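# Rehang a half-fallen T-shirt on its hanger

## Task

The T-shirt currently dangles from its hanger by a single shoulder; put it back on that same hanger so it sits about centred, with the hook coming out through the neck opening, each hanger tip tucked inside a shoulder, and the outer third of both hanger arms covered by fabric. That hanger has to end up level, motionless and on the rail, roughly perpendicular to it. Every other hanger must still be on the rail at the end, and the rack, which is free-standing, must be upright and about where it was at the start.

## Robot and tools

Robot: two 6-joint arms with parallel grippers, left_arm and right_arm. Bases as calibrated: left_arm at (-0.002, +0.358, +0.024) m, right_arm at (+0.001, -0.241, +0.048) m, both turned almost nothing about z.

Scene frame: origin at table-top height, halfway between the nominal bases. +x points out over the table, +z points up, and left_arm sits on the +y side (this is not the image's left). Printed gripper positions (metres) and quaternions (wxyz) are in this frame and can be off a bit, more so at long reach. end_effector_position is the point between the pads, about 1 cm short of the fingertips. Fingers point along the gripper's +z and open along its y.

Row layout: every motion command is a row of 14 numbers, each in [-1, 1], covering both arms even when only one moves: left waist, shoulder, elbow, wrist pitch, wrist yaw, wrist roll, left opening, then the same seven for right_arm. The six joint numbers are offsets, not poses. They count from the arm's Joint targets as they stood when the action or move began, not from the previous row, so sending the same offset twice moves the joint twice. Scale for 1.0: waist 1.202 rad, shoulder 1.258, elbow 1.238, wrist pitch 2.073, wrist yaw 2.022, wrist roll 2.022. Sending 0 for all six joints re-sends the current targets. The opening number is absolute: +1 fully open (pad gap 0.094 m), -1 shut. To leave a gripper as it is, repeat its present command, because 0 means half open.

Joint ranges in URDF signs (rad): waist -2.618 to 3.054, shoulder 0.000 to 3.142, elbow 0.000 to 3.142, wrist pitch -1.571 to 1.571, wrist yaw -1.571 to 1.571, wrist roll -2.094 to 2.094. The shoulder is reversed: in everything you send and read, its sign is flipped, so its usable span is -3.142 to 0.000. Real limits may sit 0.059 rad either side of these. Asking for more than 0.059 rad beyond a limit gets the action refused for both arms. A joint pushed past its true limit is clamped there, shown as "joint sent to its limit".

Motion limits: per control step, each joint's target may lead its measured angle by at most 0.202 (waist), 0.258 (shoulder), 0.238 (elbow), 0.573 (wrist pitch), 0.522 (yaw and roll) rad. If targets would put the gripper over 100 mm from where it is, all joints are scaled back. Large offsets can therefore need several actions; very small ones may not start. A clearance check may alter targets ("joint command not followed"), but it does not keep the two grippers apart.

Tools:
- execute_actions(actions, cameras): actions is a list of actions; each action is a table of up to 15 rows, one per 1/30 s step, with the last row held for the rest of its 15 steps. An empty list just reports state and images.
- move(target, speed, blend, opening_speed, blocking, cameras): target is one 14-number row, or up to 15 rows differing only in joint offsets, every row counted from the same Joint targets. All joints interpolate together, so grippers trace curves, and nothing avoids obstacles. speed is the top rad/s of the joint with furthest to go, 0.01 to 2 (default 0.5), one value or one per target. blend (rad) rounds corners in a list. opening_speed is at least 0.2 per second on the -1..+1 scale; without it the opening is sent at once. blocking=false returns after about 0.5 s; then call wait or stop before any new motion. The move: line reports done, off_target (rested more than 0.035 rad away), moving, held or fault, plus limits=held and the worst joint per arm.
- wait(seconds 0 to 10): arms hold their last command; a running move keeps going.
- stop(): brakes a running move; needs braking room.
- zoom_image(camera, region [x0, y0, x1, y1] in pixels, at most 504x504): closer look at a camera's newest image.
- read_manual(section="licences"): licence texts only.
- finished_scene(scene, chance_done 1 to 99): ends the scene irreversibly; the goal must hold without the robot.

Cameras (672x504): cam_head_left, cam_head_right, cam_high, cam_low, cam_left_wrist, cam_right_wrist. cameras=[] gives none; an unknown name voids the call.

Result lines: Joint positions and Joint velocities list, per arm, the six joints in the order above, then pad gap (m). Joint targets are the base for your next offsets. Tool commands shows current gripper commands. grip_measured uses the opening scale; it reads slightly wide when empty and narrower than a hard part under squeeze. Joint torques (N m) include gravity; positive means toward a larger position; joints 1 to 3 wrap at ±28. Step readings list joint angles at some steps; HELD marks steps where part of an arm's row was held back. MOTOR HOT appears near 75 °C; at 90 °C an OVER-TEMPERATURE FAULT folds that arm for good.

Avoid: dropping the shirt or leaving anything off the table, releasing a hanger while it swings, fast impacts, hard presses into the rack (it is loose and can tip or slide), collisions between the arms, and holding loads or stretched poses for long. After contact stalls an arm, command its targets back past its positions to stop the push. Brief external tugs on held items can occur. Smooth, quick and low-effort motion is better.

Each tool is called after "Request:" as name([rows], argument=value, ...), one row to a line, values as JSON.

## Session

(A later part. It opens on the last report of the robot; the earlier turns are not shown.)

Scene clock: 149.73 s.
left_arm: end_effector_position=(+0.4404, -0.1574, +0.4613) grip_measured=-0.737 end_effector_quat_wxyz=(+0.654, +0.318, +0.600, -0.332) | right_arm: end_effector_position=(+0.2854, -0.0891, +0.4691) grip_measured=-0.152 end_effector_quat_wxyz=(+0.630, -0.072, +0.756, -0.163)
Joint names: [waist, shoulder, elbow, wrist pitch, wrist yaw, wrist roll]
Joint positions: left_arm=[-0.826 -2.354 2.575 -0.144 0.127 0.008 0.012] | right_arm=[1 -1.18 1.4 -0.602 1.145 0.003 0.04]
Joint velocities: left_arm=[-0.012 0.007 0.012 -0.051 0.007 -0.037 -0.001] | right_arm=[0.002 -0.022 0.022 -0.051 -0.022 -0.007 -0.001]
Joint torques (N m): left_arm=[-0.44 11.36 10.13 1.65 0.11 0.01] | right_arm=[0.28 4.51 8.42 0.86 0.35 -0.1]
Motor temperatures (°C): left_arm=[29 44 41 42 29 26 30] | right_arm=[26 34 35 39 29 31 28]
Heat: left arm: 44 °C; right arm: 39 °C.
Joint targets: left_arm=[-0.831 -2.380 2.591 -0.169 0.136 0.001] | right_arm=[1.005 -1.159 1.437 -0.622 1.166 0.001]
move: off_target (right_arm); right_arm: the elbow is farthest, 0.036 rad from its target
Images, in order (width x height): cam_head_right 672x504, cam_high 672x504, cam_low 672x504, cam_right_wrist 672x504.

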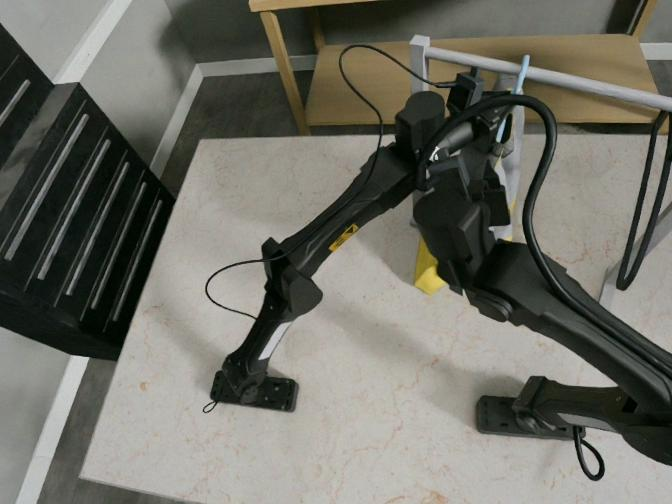

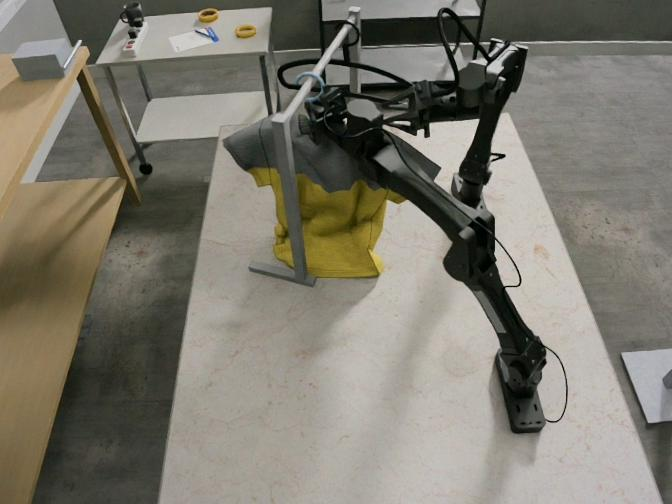

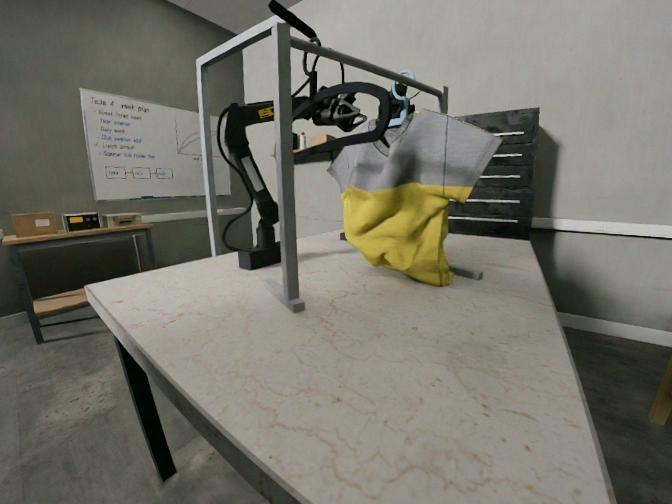

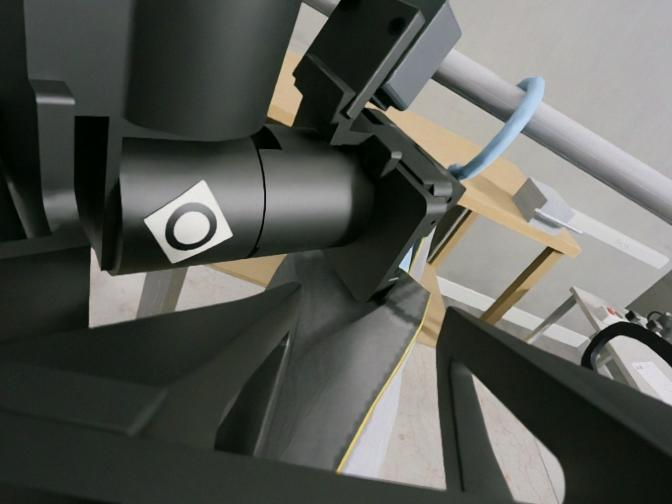

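Request:
move([
  [0,0,0,0,0,0,-0.9,0.02,0.02,0.05,-0.03,0,0,-0.15],
  [0,0,0,0,0,0,-0.9,0.189,0.206,-0.151,-0.0376,-0.0233,0,-0.15],
], speed=0.3, cameras=["cam_right_wrist","cam_head_right","cam_left_wrist"])

Request:
zoom_image(camera="cam_head_right", region=[380, 60, 600, 330])

Scene clock: 151.70 s.
left_arm: end_effector_position=(+0.4404, -0.1574, +0.4613) grip_measured=-0.737 end_effector_quat_wxyz=(+0.654, +0.318, +0.600, -0.332) | right_arm: end_effector_position=(+0.2186, -0.0971, +0.4692) grip_measured=-0.152 end_effector_quat_wxyz=(+0.653, -0.147, +0.740, -0.062)
Joint names: [waist, shoulder, elbow, wrist pitch, wrist yaw, wrist roll]
Joint positions: left_arm=[-0.826 -2.354 2.575 -0.144 0.127 0.008 0.012] | right_arm=[1.227 -0.907 1.264 -0.682 1.119 0.003 0.04]
Joint velocities: left_arm=[-0.002 -0.007 0.017 -0.007 -0.095 0.007 0] | right_arm=[-0.017 0.017 -0.002 -0.125 -0.037 -0.007 0]
Joint torques (N m): left_arm=[-0.51 11.45 10.24 1.67 0.11 -0.04] | right_arm=[0.31 0.5 4.38 0.91 0.12 -0.09]
Motor temperatures (°C): left_arm=[29 44 41 42 29 26 30] | right_arm=[26 34 35 38 29 31 28]
Heat: left arm: 44 °C; right arm: 38 °C.
Joint targets: left_arm=[-0.831 -2.380 2.591 -0.169 0.136 0.001] | right_arm=[1.232 -0.899 1.250 -0.700 1.119 0.001]
move: done
Images, in order (width x height): cam_head_right 672x504, cam_left_wrist 672x504, cam_right_wrist 672x504.

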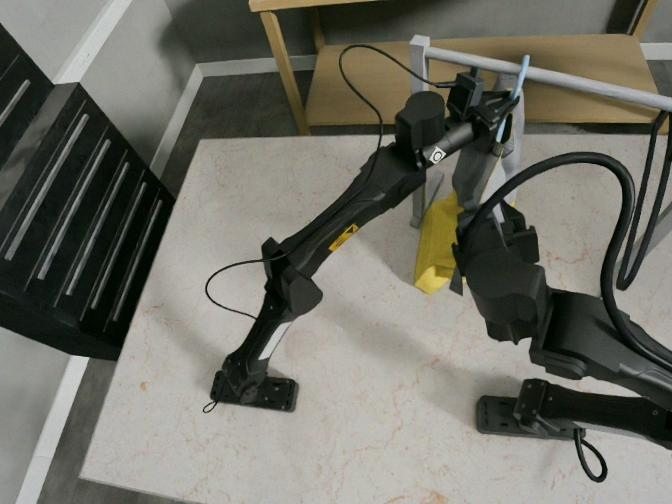

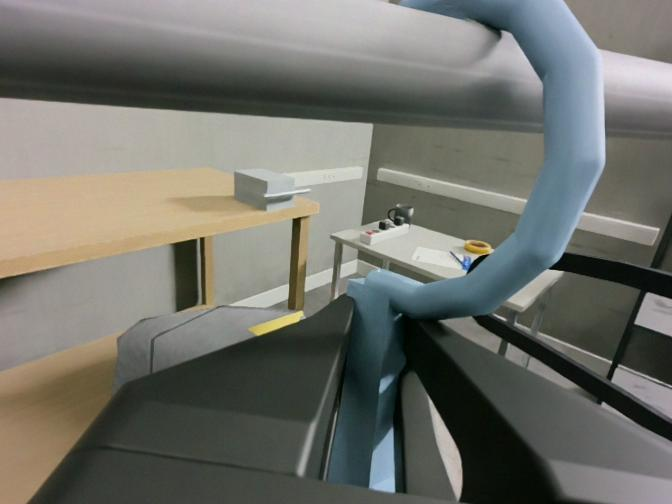

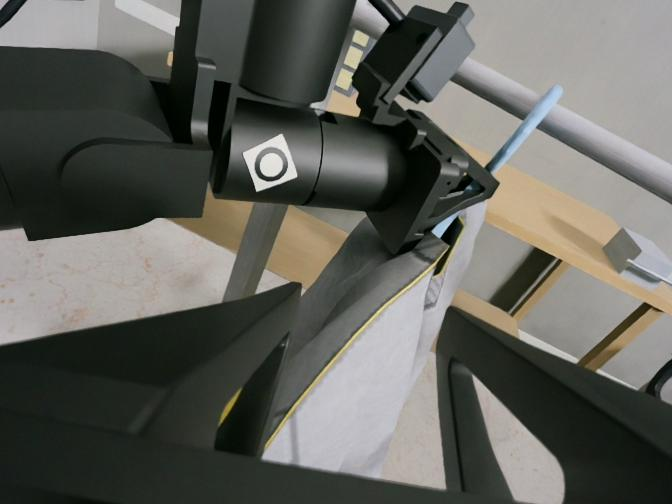

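Scaled by 1.867 from the camera's 672x504 image, which has a finer 960x720 frame.

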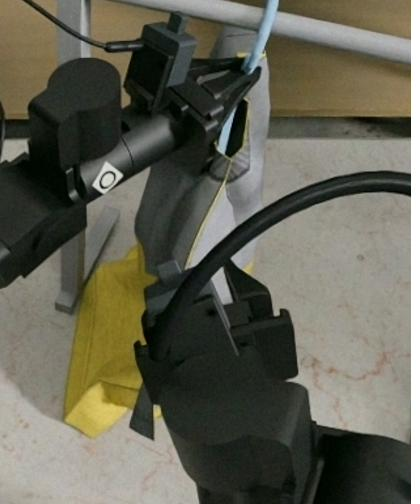

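Request:
move(target=[0,0,0,0,0,0,-0.6,0,0,0,0,0,0,-0.15], opening_speed=0.2, cameras=["cam_left_wrist","cam_low"])

Request:
zoom_image(camera="cam_low", region=[300, 60, 500, 210])

Scene clock: 153.60 s.
left_arm: end_effector_position=(+0.4396, -0.1581, +0.4609) grip_measured=-0.603 end_effector_quat_wxyz=(+0.653, +0.321, +0.600, -0.334) | right_arm: end_effector_position=(+0.2186, -0.0971, +0.4692) grip_measured=-0.152 end_effector_quat_wxyz=(+0.653, -0.147, +0.740, -0.062)
Joint names: [waist, shoulder, elbow, wrist pitch, wrist yaw, wrist roll]
Joint positions: left_arm=[-0.826 -2.354 2.575 -0.145 0.133 0.008 0.019] | right_arm=[1.227 -0.907 1.264 -0.682 1.119 0.003 0.04]
Joint velocities: left_arm=[0.007 0.017 -0.002 -0.007 -0.066 0.007 0] | right_arm=[-0.012 0.007 -0.007 0.022 -0.007 0.051 -0.001]
Joint torques (N m): left_arm=[-0.5 11.32 10.28 1.66 0.05 0.01] | right_arm=[0.34 0.47 4.4 0.9 0.11 -0.1]
Motor temperatures (°C): left_arm=[29 44 41 42 29 26 30] | right_arm=[26 34 35 38 29 31 28]
Heat: left arm: 44 °C; right arm: 38 °C.
Joint targets: left_arm=[-0.831 -2.380 2.591 -0.169 0.136 0.001] | right_arm=[1.232 -0.899 1.250 -0.700 1.119 0.001]
move: done
Images, in order (width x height): cam_low 672x504, cam_left_wrist 672x504.

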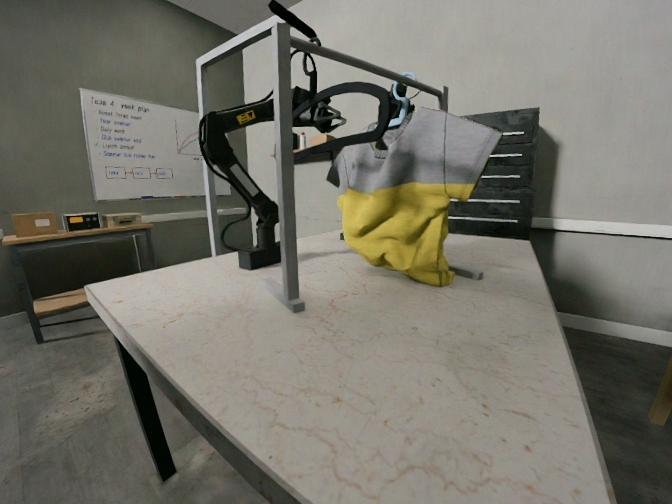

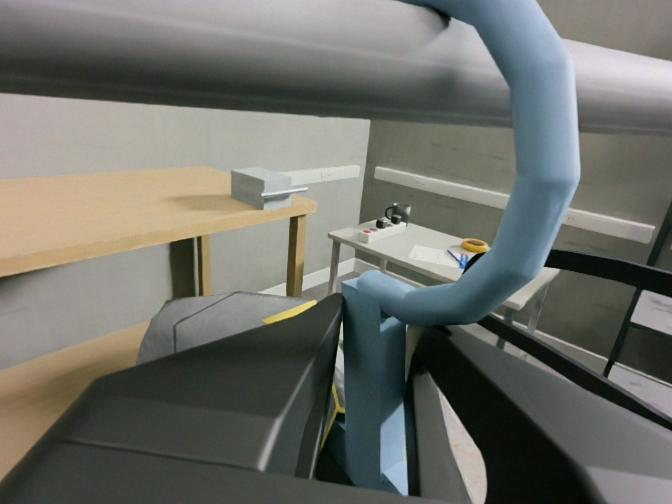

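Scaled by 2.520 from the camera's 672x504 image, which has a finer 960x720 frame.

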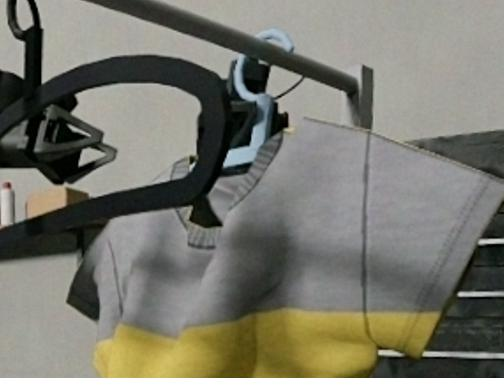

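Request:
move(target=[0,0,0,0,0,0,-0.25,0,0,0,0,0,0,-0.15], opening_speed=0.4, cameras=["cam_left_wrist"])

Request:
move([
  [0,0.1184,-0.2118,0.0546,0,0,-0.25,0,0,0,0,0,0,-0.15],
  [0,0.2319,-0.397,0.0964,0,0,-0.25,0,0,0,0,0,0,-0.15],
], speed=0.15, blend=0.05, cameras=["cam_left_wrist","cam_low"])

Request:
zoom_image(camera="cam_low", region=[300, 60, 500, 210])

Scene clock: 155.10 s.
left_arm: end_effector_position=(+0.4393, -0.1583, +0.4609) grip_measured=-0.253 end_effector_quat_wxyz=(+0.651, +0.319, +0.601, -0.337) | right_arm: end_effector_position=(+0.2186, -0.0971, +0.4692) grip_measured=-0.152 end_effector_quat_wxyz=(+0.653, -0.147, +0.740, -0.062)
Joint names: [waist, shoulder, elbow, wrist pitch, wrist yaw, wrist roll]
Joint positions: left_arm=[-0.826 -2.354 2.575 -0.145 0.135 0 0.035] | right_arm=[1.227 -0.907 1.264 -0.682 1.119 0.003 0.04]
Joint velocities: left_arm=[-0.012 -0.007 -0.002 0.007 -0.037 -0.081 0.001] | right_arm=[0.007 0.002 -0.012 -0.022 -0.081 0.007 -0.001]
Joint torques (N m): left_arm=[-0.34 11.26 10.15 1.68 0.06 0.02] | right_arm=[0.34 0.49 4.38 0.9 0.11 -0.1]
Motor temperatures (°C): left_arm=[29 44 41 42 29 26 30] | right_arm=[26 34 35 38 29 31 28]
Heat: left arm: 44 °C; right arm: 38 °C.
Joint targets: left_arm=[-0.831 -2.380 2.591 -0.169 0.136 0.001] | right_arm=[1.232 -0.899 1.250 -0.700 1.119 0.001]
move: done
Images, in order (width x height): cam_left_wrist 672x504.

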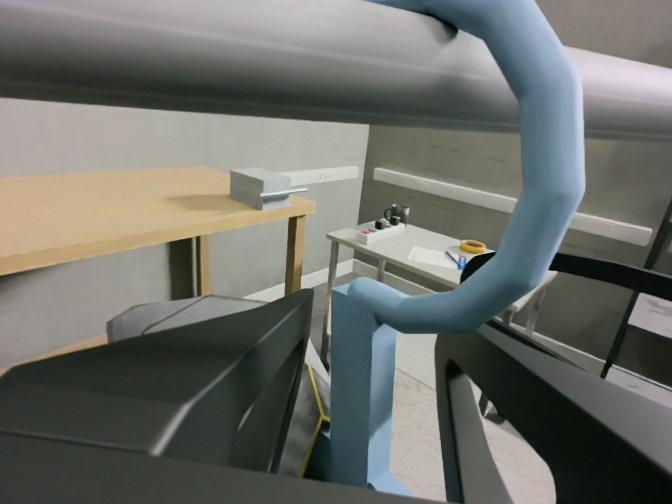

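Scene clock: 158.83 s.
left_arm: end_effector_position=(+0.4218, -0.1366, +0.4283) grip_measured=-0.253 end_effector_quat_wxyz=(+0.628, +0.325, +0.628, -0.325) | right_arm: end_effector_position=(+0.2186, -0.0971, +0.4692) grip_measured=-0.152 end_effector_quat_wxyz=(+0.653, -0.147, +0.740, -0.062)
Joint names: [waist, shoulder, elbow, wrist pitch, wrist yaw, wrist roll]
Joint positions: left_arm=[-0.826 -2.124 2.126 -0.003 0.126 0 0.035] | right_arm=[1.227 -0.907 1.264 -0.682 1.119 0.003 0.04]
Joint velocities: left_arm=[-0.007 0.012 -0.007 -0.037 -0.007 0.007 0.001] | right_arm=[-0.002 0.007 -0.022 -0.022 0.022 -0.022 -0.001]
Joint torques (N m): left_arm=[-0.43 14.97 6.91 2.28 0.04 -0.03] | right_arm=[0.34 0.47 4.38 0.91 0.11 -0.1]
Motor temperatures (°C): left_arm=[29 45 40 43 29 26 30] | right_arm=[26 34 35 38 29 31 28]
Heat: left arm: 45 °C; right arm: 38 °C.
Joint targets: left_arm=[-0.831 -2.088 2.099 0.030 0.136 0.001] | right_arm=[1.232 -0.899 1.250 -0.700 1.119 0.001]
move: done
Images, in order (width x height): cam_low 672x504, cam_left_wrist 672x504.

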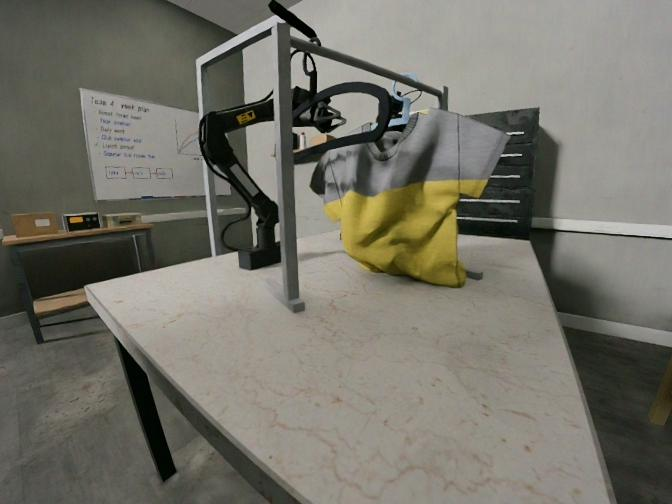

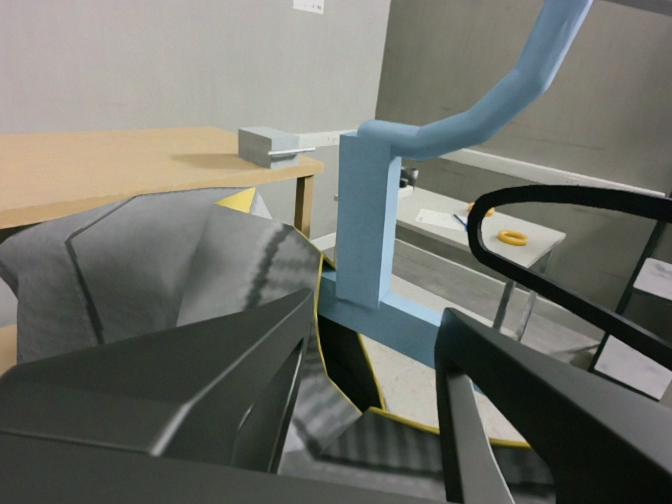

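Scaled by 2.520 from the camera's 672x504 image, which has a finer 960x720 frame.

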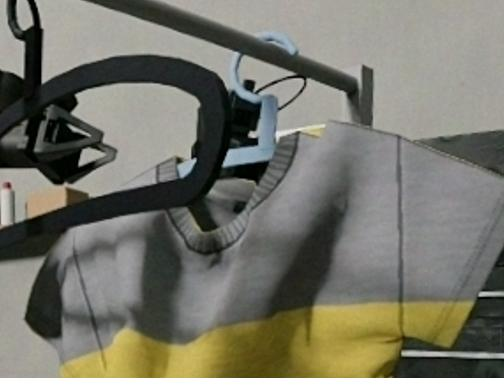

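Request:
move(target=[0,0.169,-0.2,0.03,0,0,-0.25,0,0,0,0,0,0,-0.15], speed=0.2, cameras=["cam_left_wrist","cam_low"])

Request:
zoom_image(camera="cam_low", region=[300, 60, 500, 210])

Scene clock: 160.73 s.
left_arm: end_effector_position=(+0.3877, -0.0994, +0.4544) grip_measured=-0.253 end_effector_quat_wxyz=(+0.639, +0.321, +0.616, -0.329) | right_arm: end_effector_position=(+0.2186, -0.0971, +0.4692) grip_measured=-0.152 end_effector_quat_wxyz=(+0.653, -0.147, +0.740, -0.062)
Joint names: [waist, shoulder, elbow, wrist pitch, wrist yaw, wrist roll]
Joint positions: left_arm=[-0.826 -1.906 1.879 0.06 0.126 0 0.035] | right_arm=[1.227 -0.907 1.264 -0.682 1.119 0.003 0.04]
Joint velocities: left_arm=[-0.007 0.007 0.017 -0.066 -0.007 0.007 -0.001] | right_arm=[-0.002 -0.002 -0.017 -0.095 0.037 0.051 0]
Joint torques (N m): left_arm=[-0.59 12.79 6.87 2.19 0.07 -0.04] | right_arm=[0.34 0.47 4.4 0.91 0.11 -0.1]
Motor temperatures (°C): left_arm=[29 45 40 43 29 26 30] | right_arm=[26 34 34 38 29 31 28]
Heat: left arm: 45 °C; right arm: 38 °C.
Joint targets: left_arm=[-0.831 -1.876 1.851 0.093 0.136 0.001] | right_arm=[1.232 -0.899 1.250 -0.700 1.119 0.001]
move: done
Images, in order (width x height): cam_low 672x504, cam_left_wrist 672x504.

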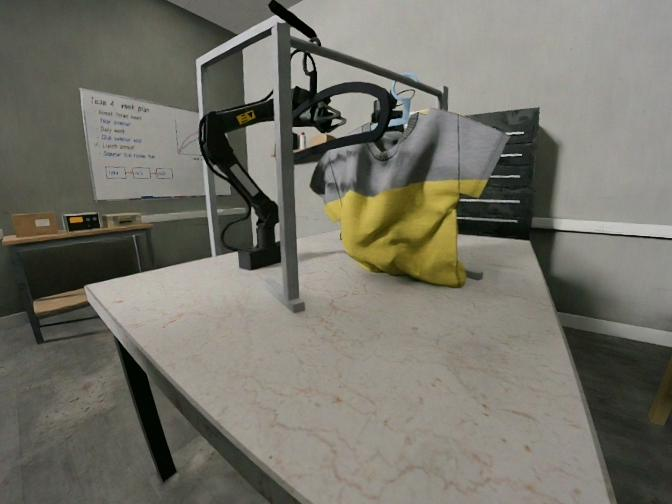

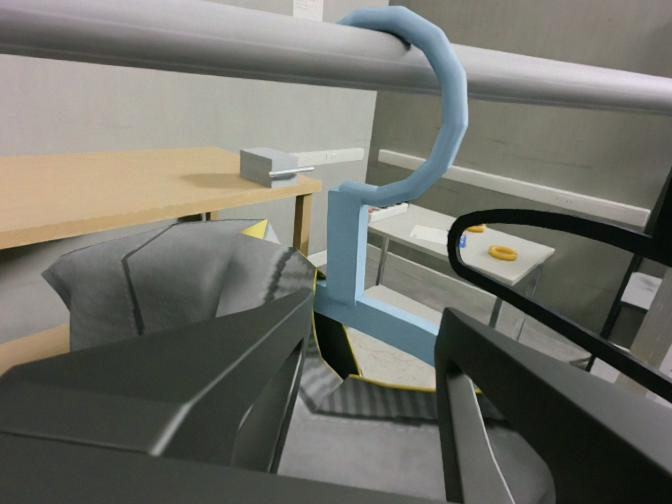

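Scaled by 2.520 from the camera's 672x504 image, which has a finer 960x720 frame.

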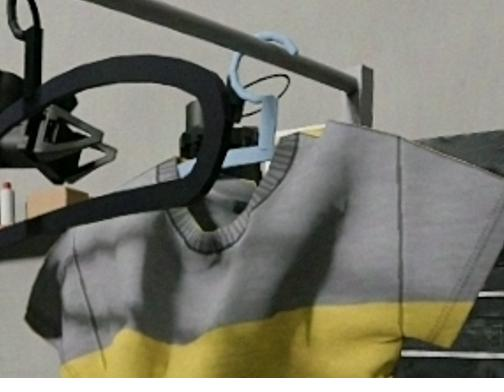

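Request:
move([
  [0,0.219,-0.243,0.003,0,0,-0.25,0,0,0,0,0,0,-0.15],
  [0.4,0.35,-0.243,0.003,0,0,-0.25,0,0,0,0,0,0,-0.15],
], speed=0.35, cameras=["cam_low","cam_head_right","cam_high","cam_right_wrist","cam_head_left"])

Request:
zoom_image(camera="cam_head_right", region=[380, 20, 600, 290])

Request:
zoom_image(camera="cam_high", region=[190, 50, 450, 290])

Request:
zoom_image(camera="cam_low", region=[280, 50, 530, 300])

Scene clock: 163.67 s.
left_arm: end_effector_position=(+0.4287, +0.1741, +0.5425) grip_measured=-0.253 end_effector_quat_wxyz=(+0.751, +0.164, +0.614, -0.178) | right_arm: end_effector_position=(+0.2186, -0.0971, +0.4692) grip_measured=-0.152 end_effector_quat_wxyz=(+0.653, -0.147, +0.740, -0.062)
Joint names: [waist, shoulder, elbow, wrist pitch, wrist yaw, wrist roll]
Joint positions: left_arm=[-0.35 -1.454 1.576 0.073 0.138 0 0.035] | right_arm=[1.227 -0.907 1.264 -0.682 1.119 0.003 0.04]
Joint velocities: left_arm=[0.007 0.002 -0.002 0.022 -0.007 0.095 -0.001] | right_arm=[0.002 0.022 0.002 0.051 -0.037 -0.022 0.001]
Joint torques (N m): left_arm=[-0.09 7.13 6.65 2.1 0.08 -0.03] | right_arm=[0.36 0.49 4.38 0.9 0.11 -0.09]
Motor temperatures (°C): left_arm=[29 44 40 44 29 26 29] | right_arm=[26 34 34 38 29 31 28]
Heat: left arm: 44 °C; right arm: 38 °C.
Joint targets: left_arm=[-0.351 -1.436 1.551 0.099 0.136 0.001] | right_arm=[1.232 -0.899 1.250 -0.700 1.119 0.001]
move: done
Images, in order (width x height): cam_head_left 672x504, cam_head_right 672x504, cam_high 672x504, cam_low 672x504, cam_right_wrist 672x504.

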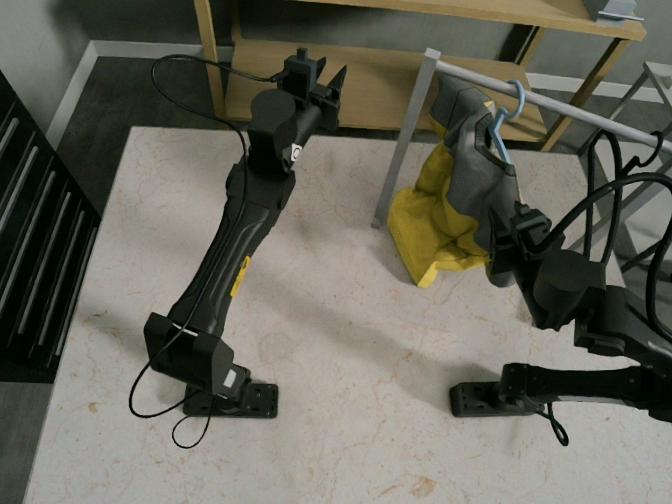

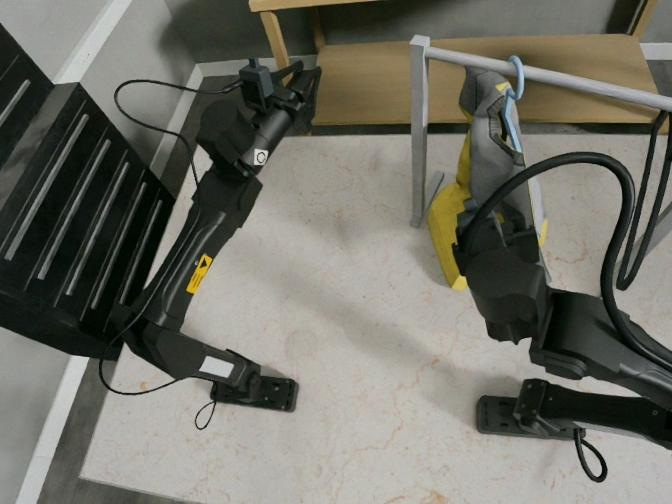

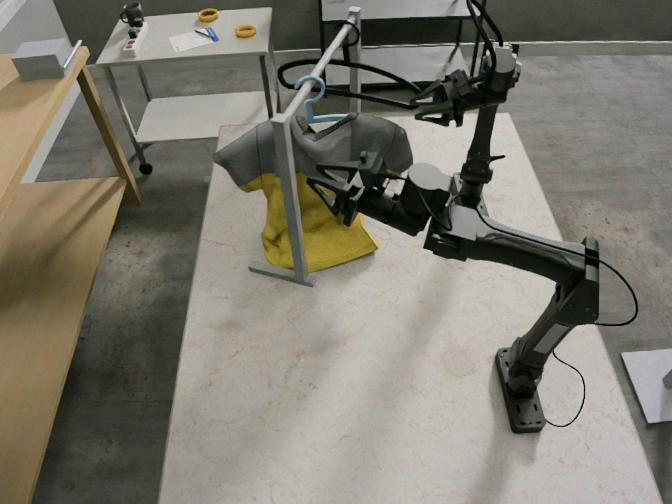

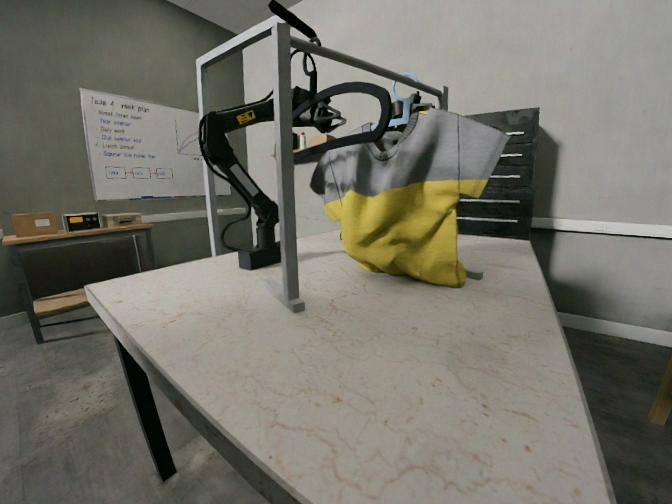

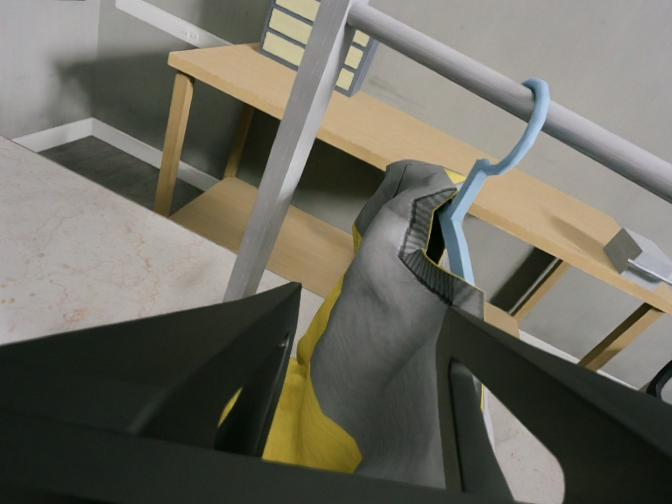

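Scaled by 1.867 from the camera's 672x504 image, which has a finer 960x720 frame.

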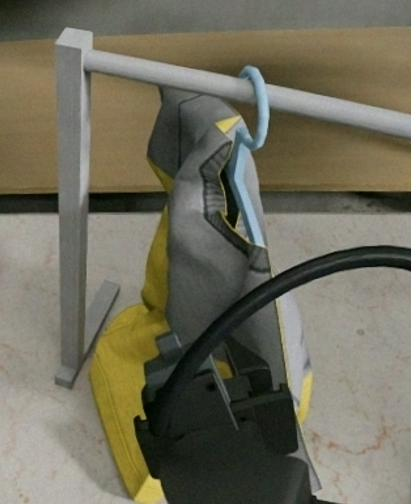

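Scaled by 1.938 from the camera's 672x504 image, which has a finer 960x720 frame.

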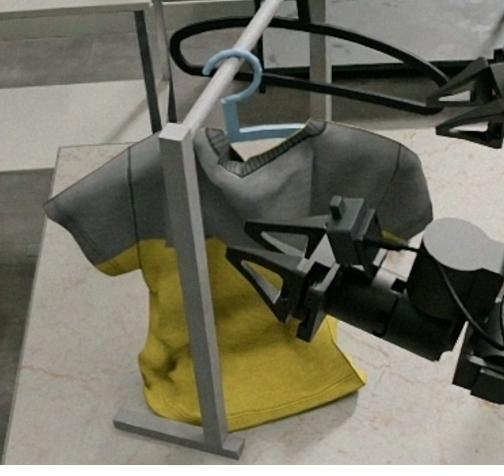

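Scaled by 2.016 from the camera's 672x504 image, which has a finer 960x720 frame.

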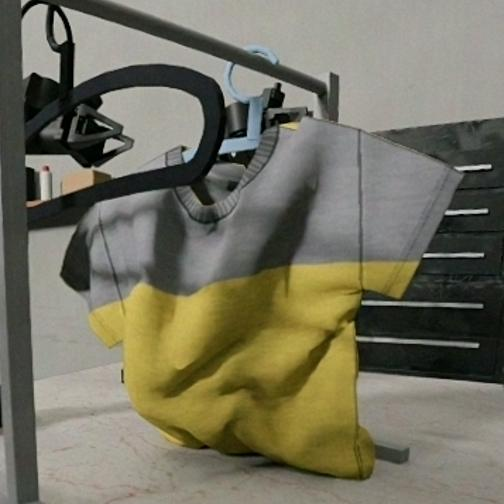

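Request:
move(target=[0,0,0,0,0,0,-0.25,0,0.03,0.25,-0.13,0,0,-0.15], speed=0.3, cameras=["cam_low","cam_head_right","cam_right_wrist","cam_head_left"])

Request:
zoom_image(camera="cam_head_right", region=[380, 20, 600, 290])

Scene clock: 166.33 s.
left_arm: end_effector_position=(+0.4287, +0.1741, +0.5425) grip_measured=-0.253 end_effector_quat_wxyz=(+0.751, +0.164, +0.614, -0.178) | right_arm: end_effector_position=(+0.1993, -0.1529, +0.5251) grip_measured=-0.152 end_effector_quat_wxyz=(+0.661, -0.134, +0.737, -0.048)
Joint names: [waist, shoulder, elbow, wrist pitch, wrist yaw, wrist roll]
Joint positions: left_arm=[-0.35 -1.454 1.576 0.073 0.138 0 0.035] | right_arm=[1.227 -0.867 1.533 -0.949 1.117 0.003 0.04]
Joint velocities: left_arm=[0.017 0.007 0.007 -0.007 -0.037 0.051 0] | right_arm=[0.002 0.017 -0.017 0.007 0.022 -0.022 0]
Joint torques (N m): left_arm=[-0.09 7.28 6.71 2.14 0.03 -0.01] | right_arm=[0.32 -1.5 6.19 0.89 0.11 -0.1]
Motor temperatures (°C): left_arm=[29 44 40 44 29 26 29] | right_arm=[26 34 34 38 29 31 28]
Heat: left arm: 44 °C; right arm: 38 °C.
Joint targets: left_arm=[-0.351 -1.436 1.551 0.099 0.136 0.001] | right_arm=[1.232 -0.862 1.560 -0.969 1.119 0.001]
move: done
Images, in order (width x height): cam_head_left 672x504, cam_head_right 672x504, cam_low 672x504, cam_right_wrist 672x504.

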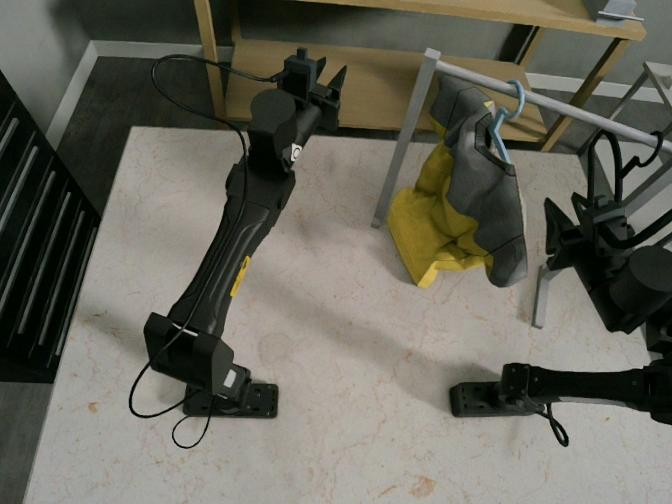

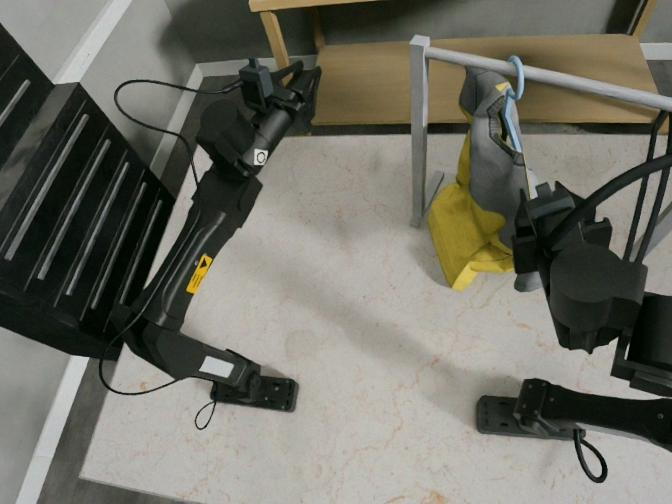

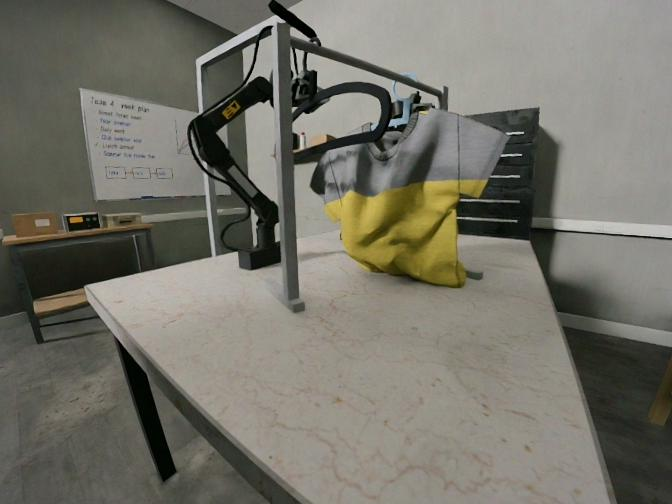

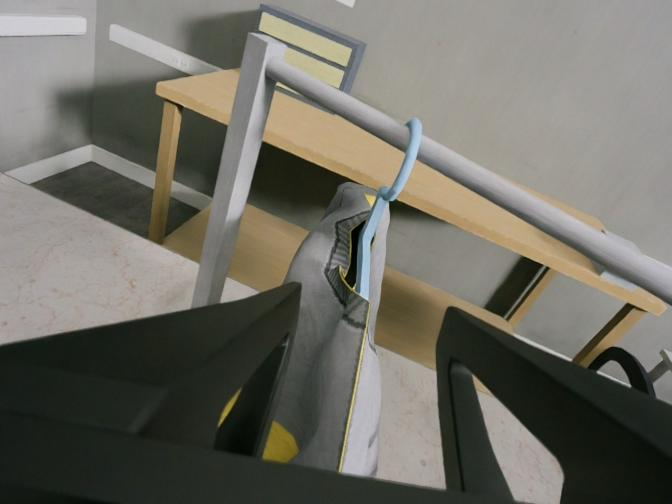

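Scaled by 1.867 from the camera's 672x504 image, which has a finer 960x720 frame.

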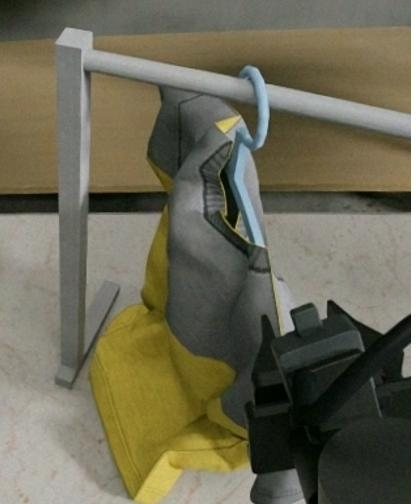

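Request:
move([
  [0,0,0,0,0,0,-0.25,-0.939,-0.03,0.032,-0.063,-0.519,0,-1],
  [0,0,0,0,0,0,-0.25,-0.939,-0.177,-0.0456,-0.169,-0.518,0,-1],
], speed=0.5, cameras=["cam_low","cam_head_right","cam_right_wrist","cam_head_left"])

Scene clock: 171.53 s.
left_arm: end_effector_position=(+0.4287, +0.1741, +0.5425) grip_measured=-0.253 end_effector_quat_wxyz=(+0.751, +0.164, +0.614, -0.178) | right_arm: end_effector_position=(+0.2565, -0.2216, +0.3607) grip_measured=-0.990 end_effector_quat_wxyz=(+0.334, -0.043, +0.942, -0.014)
Joint names: [waist, shoulder, elbow, wrist pitch, wrist yaw, wrist roll]
Joint positions: left_arm=[-0.35 -1.454 1.576 0.073 0.138 0 0.035] | right_arm=[0.108 -1.097 1.506 -1.302 0.073 0.003 0]
Joint velocities: left_arm=[-0.017 -0.007 -0.017 0.11 -0.022 -0.007 0] | right_arm=[0.007 -0.007 0.002 -0.022 -0.022 -0.051 -0.001]
Joint torques (N m): left_arm=[0.03 7.13 6.68 2.13 0.01 -0.04] | right_arm=[-0.39 2.21 4.94 0.82 -0.03 -0.1]
Motor temperatures (°C): left_arm=[29 43 40 44 29 26 29] | right_arm=[26 34 34 38 29 31 28]
Heat: left arm: 44 °C; right arm: 38 °C.
Joint targets: left_arm=[-0.351 -1.436 1.551 0.099 0.136 0.001] | right_arm=[0.103 -1.084 1.503 -1.320 0.071 0.001]
move: done
Images, in order (width x height): cam_head_left 672x504, cam_head_right 672x504, cam_low 672x504, cam_right_wrist 672x504.

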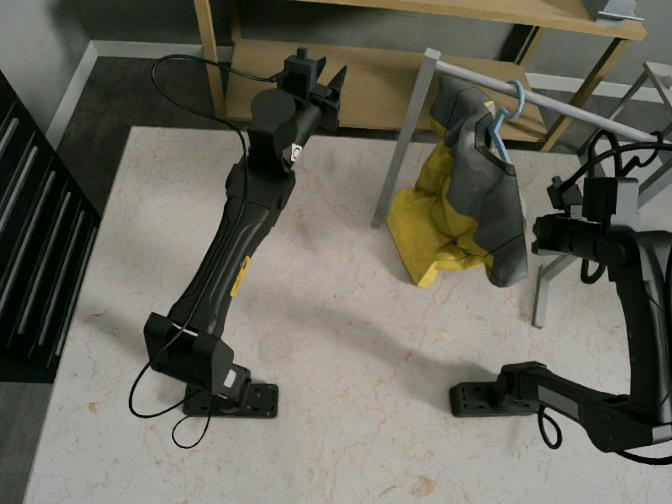

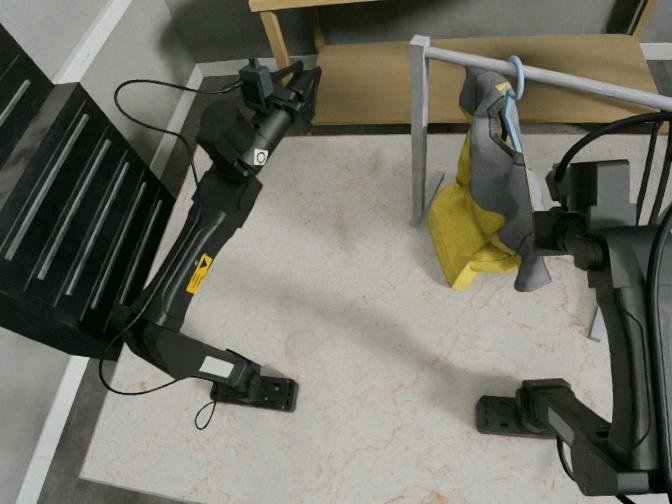

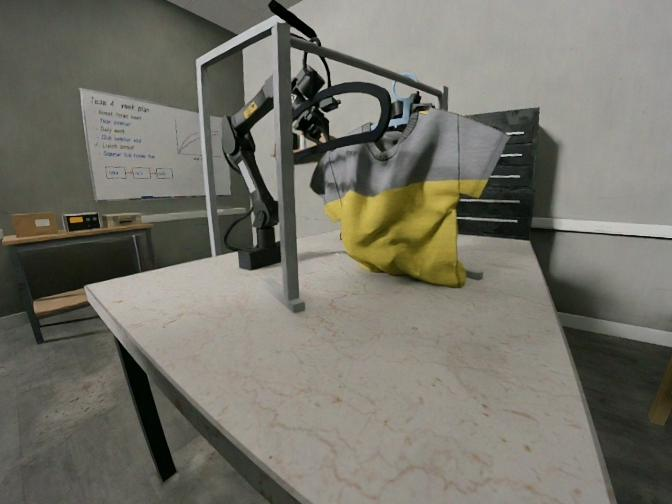

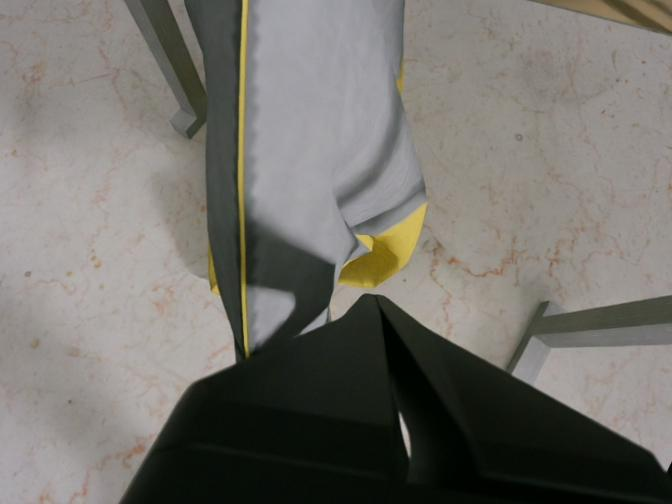

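Request:
move(target=[0,0,0,0,0,0,-0.25,0.6597,-0.0523,-0.086,0.0834,0.2972,0,-1], speed=0.2, cameras=["cam_low","cam_head_right","cam_right_wrist","cam_head_left"])

Scene clock: 176.33 s.
left_arm: end_effector_position=(+0.4287, +0.1741, +0.5425) grip_measured=-0.253 end_effector_quat_wxyz=(+0.751, +0.164, +0.614, -0.178) | right_arm: end_effector_position=(+0.2458, -0.1017, +0.3597) grip_measured=-0.991 end_effector_quat_wxyz=(+0.404, -0.300, +0.853, -0.139)
Joint names: [waist, shoulder, elbow, wrist pitch, wrist yaw, wrist roll]
Joint positions: left_arm=[-0.35 -1.454 1.576 0.073 0.138 0 0.035] | right_arm=[0.891 -1.147 1.41 -1.185 0.648 0.003 0]
Joint velocities: left_arm=[0.002 -0.012 -0.012 -0.051 0.007 -0.007 0] | right_arm=[0.002 0.022 0.017 0.051 -0.007 0.022 0]
Joint torques (N m): left_arm=[-0.05 7.13 6.72 2.14 0 -0.02] | right_arm=[0.34 1.62 4.55 1.25 0.44 -0.1]
Motor temperatures (°C): left_arm=[29 42 39 44 29 26 29] | right_arm=[26 34 34 38 29 31 28]
Heat: left arm: 44 °C; right arm: 38 °C.
Joint targets: left_arm=[-0.351 -1.436 1.551 0.099 0.136 0.001] | right_arm=[0.896 -1.150 1.397 -1.147 0.672 0.001]
move: off_target (right_arm); right_arm: the wrist pitch is farthest, 0.038 rad from its target
Images, in order (width x height): cam_head_left 672x504, cam_head_right 672x504, cam_low 672x504, cam_right_wrist 672x504.

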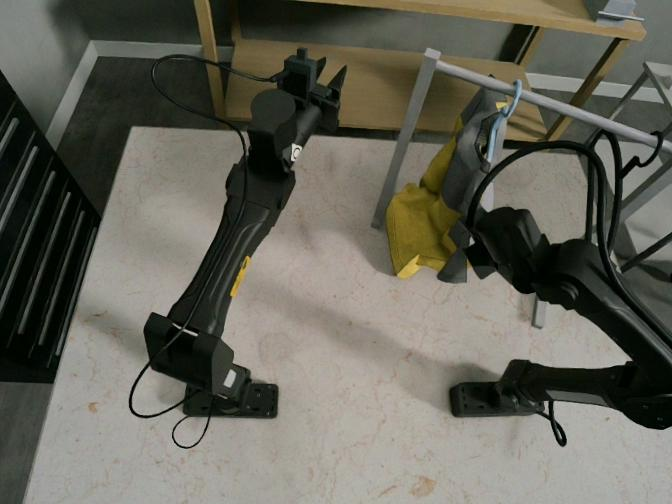

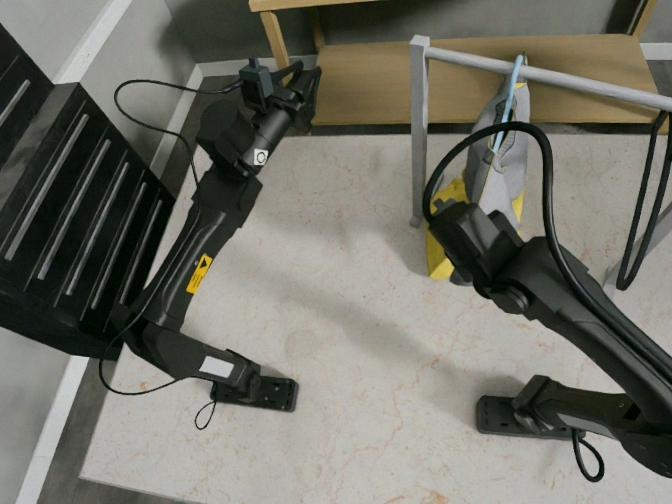

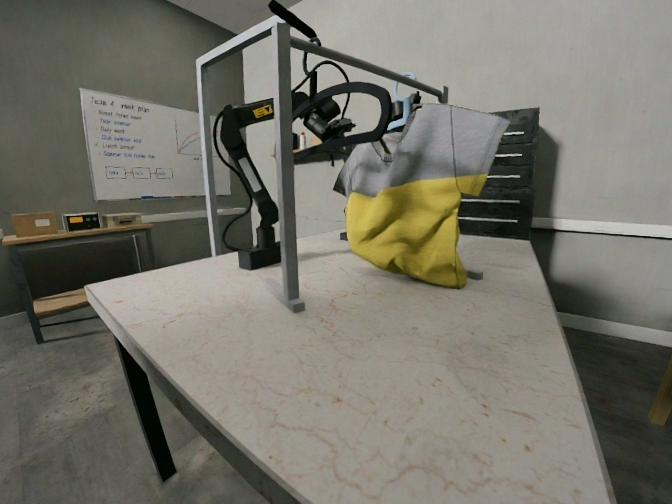

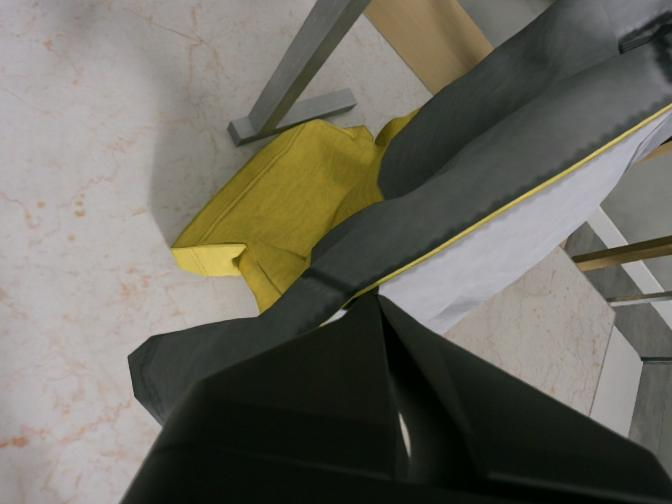

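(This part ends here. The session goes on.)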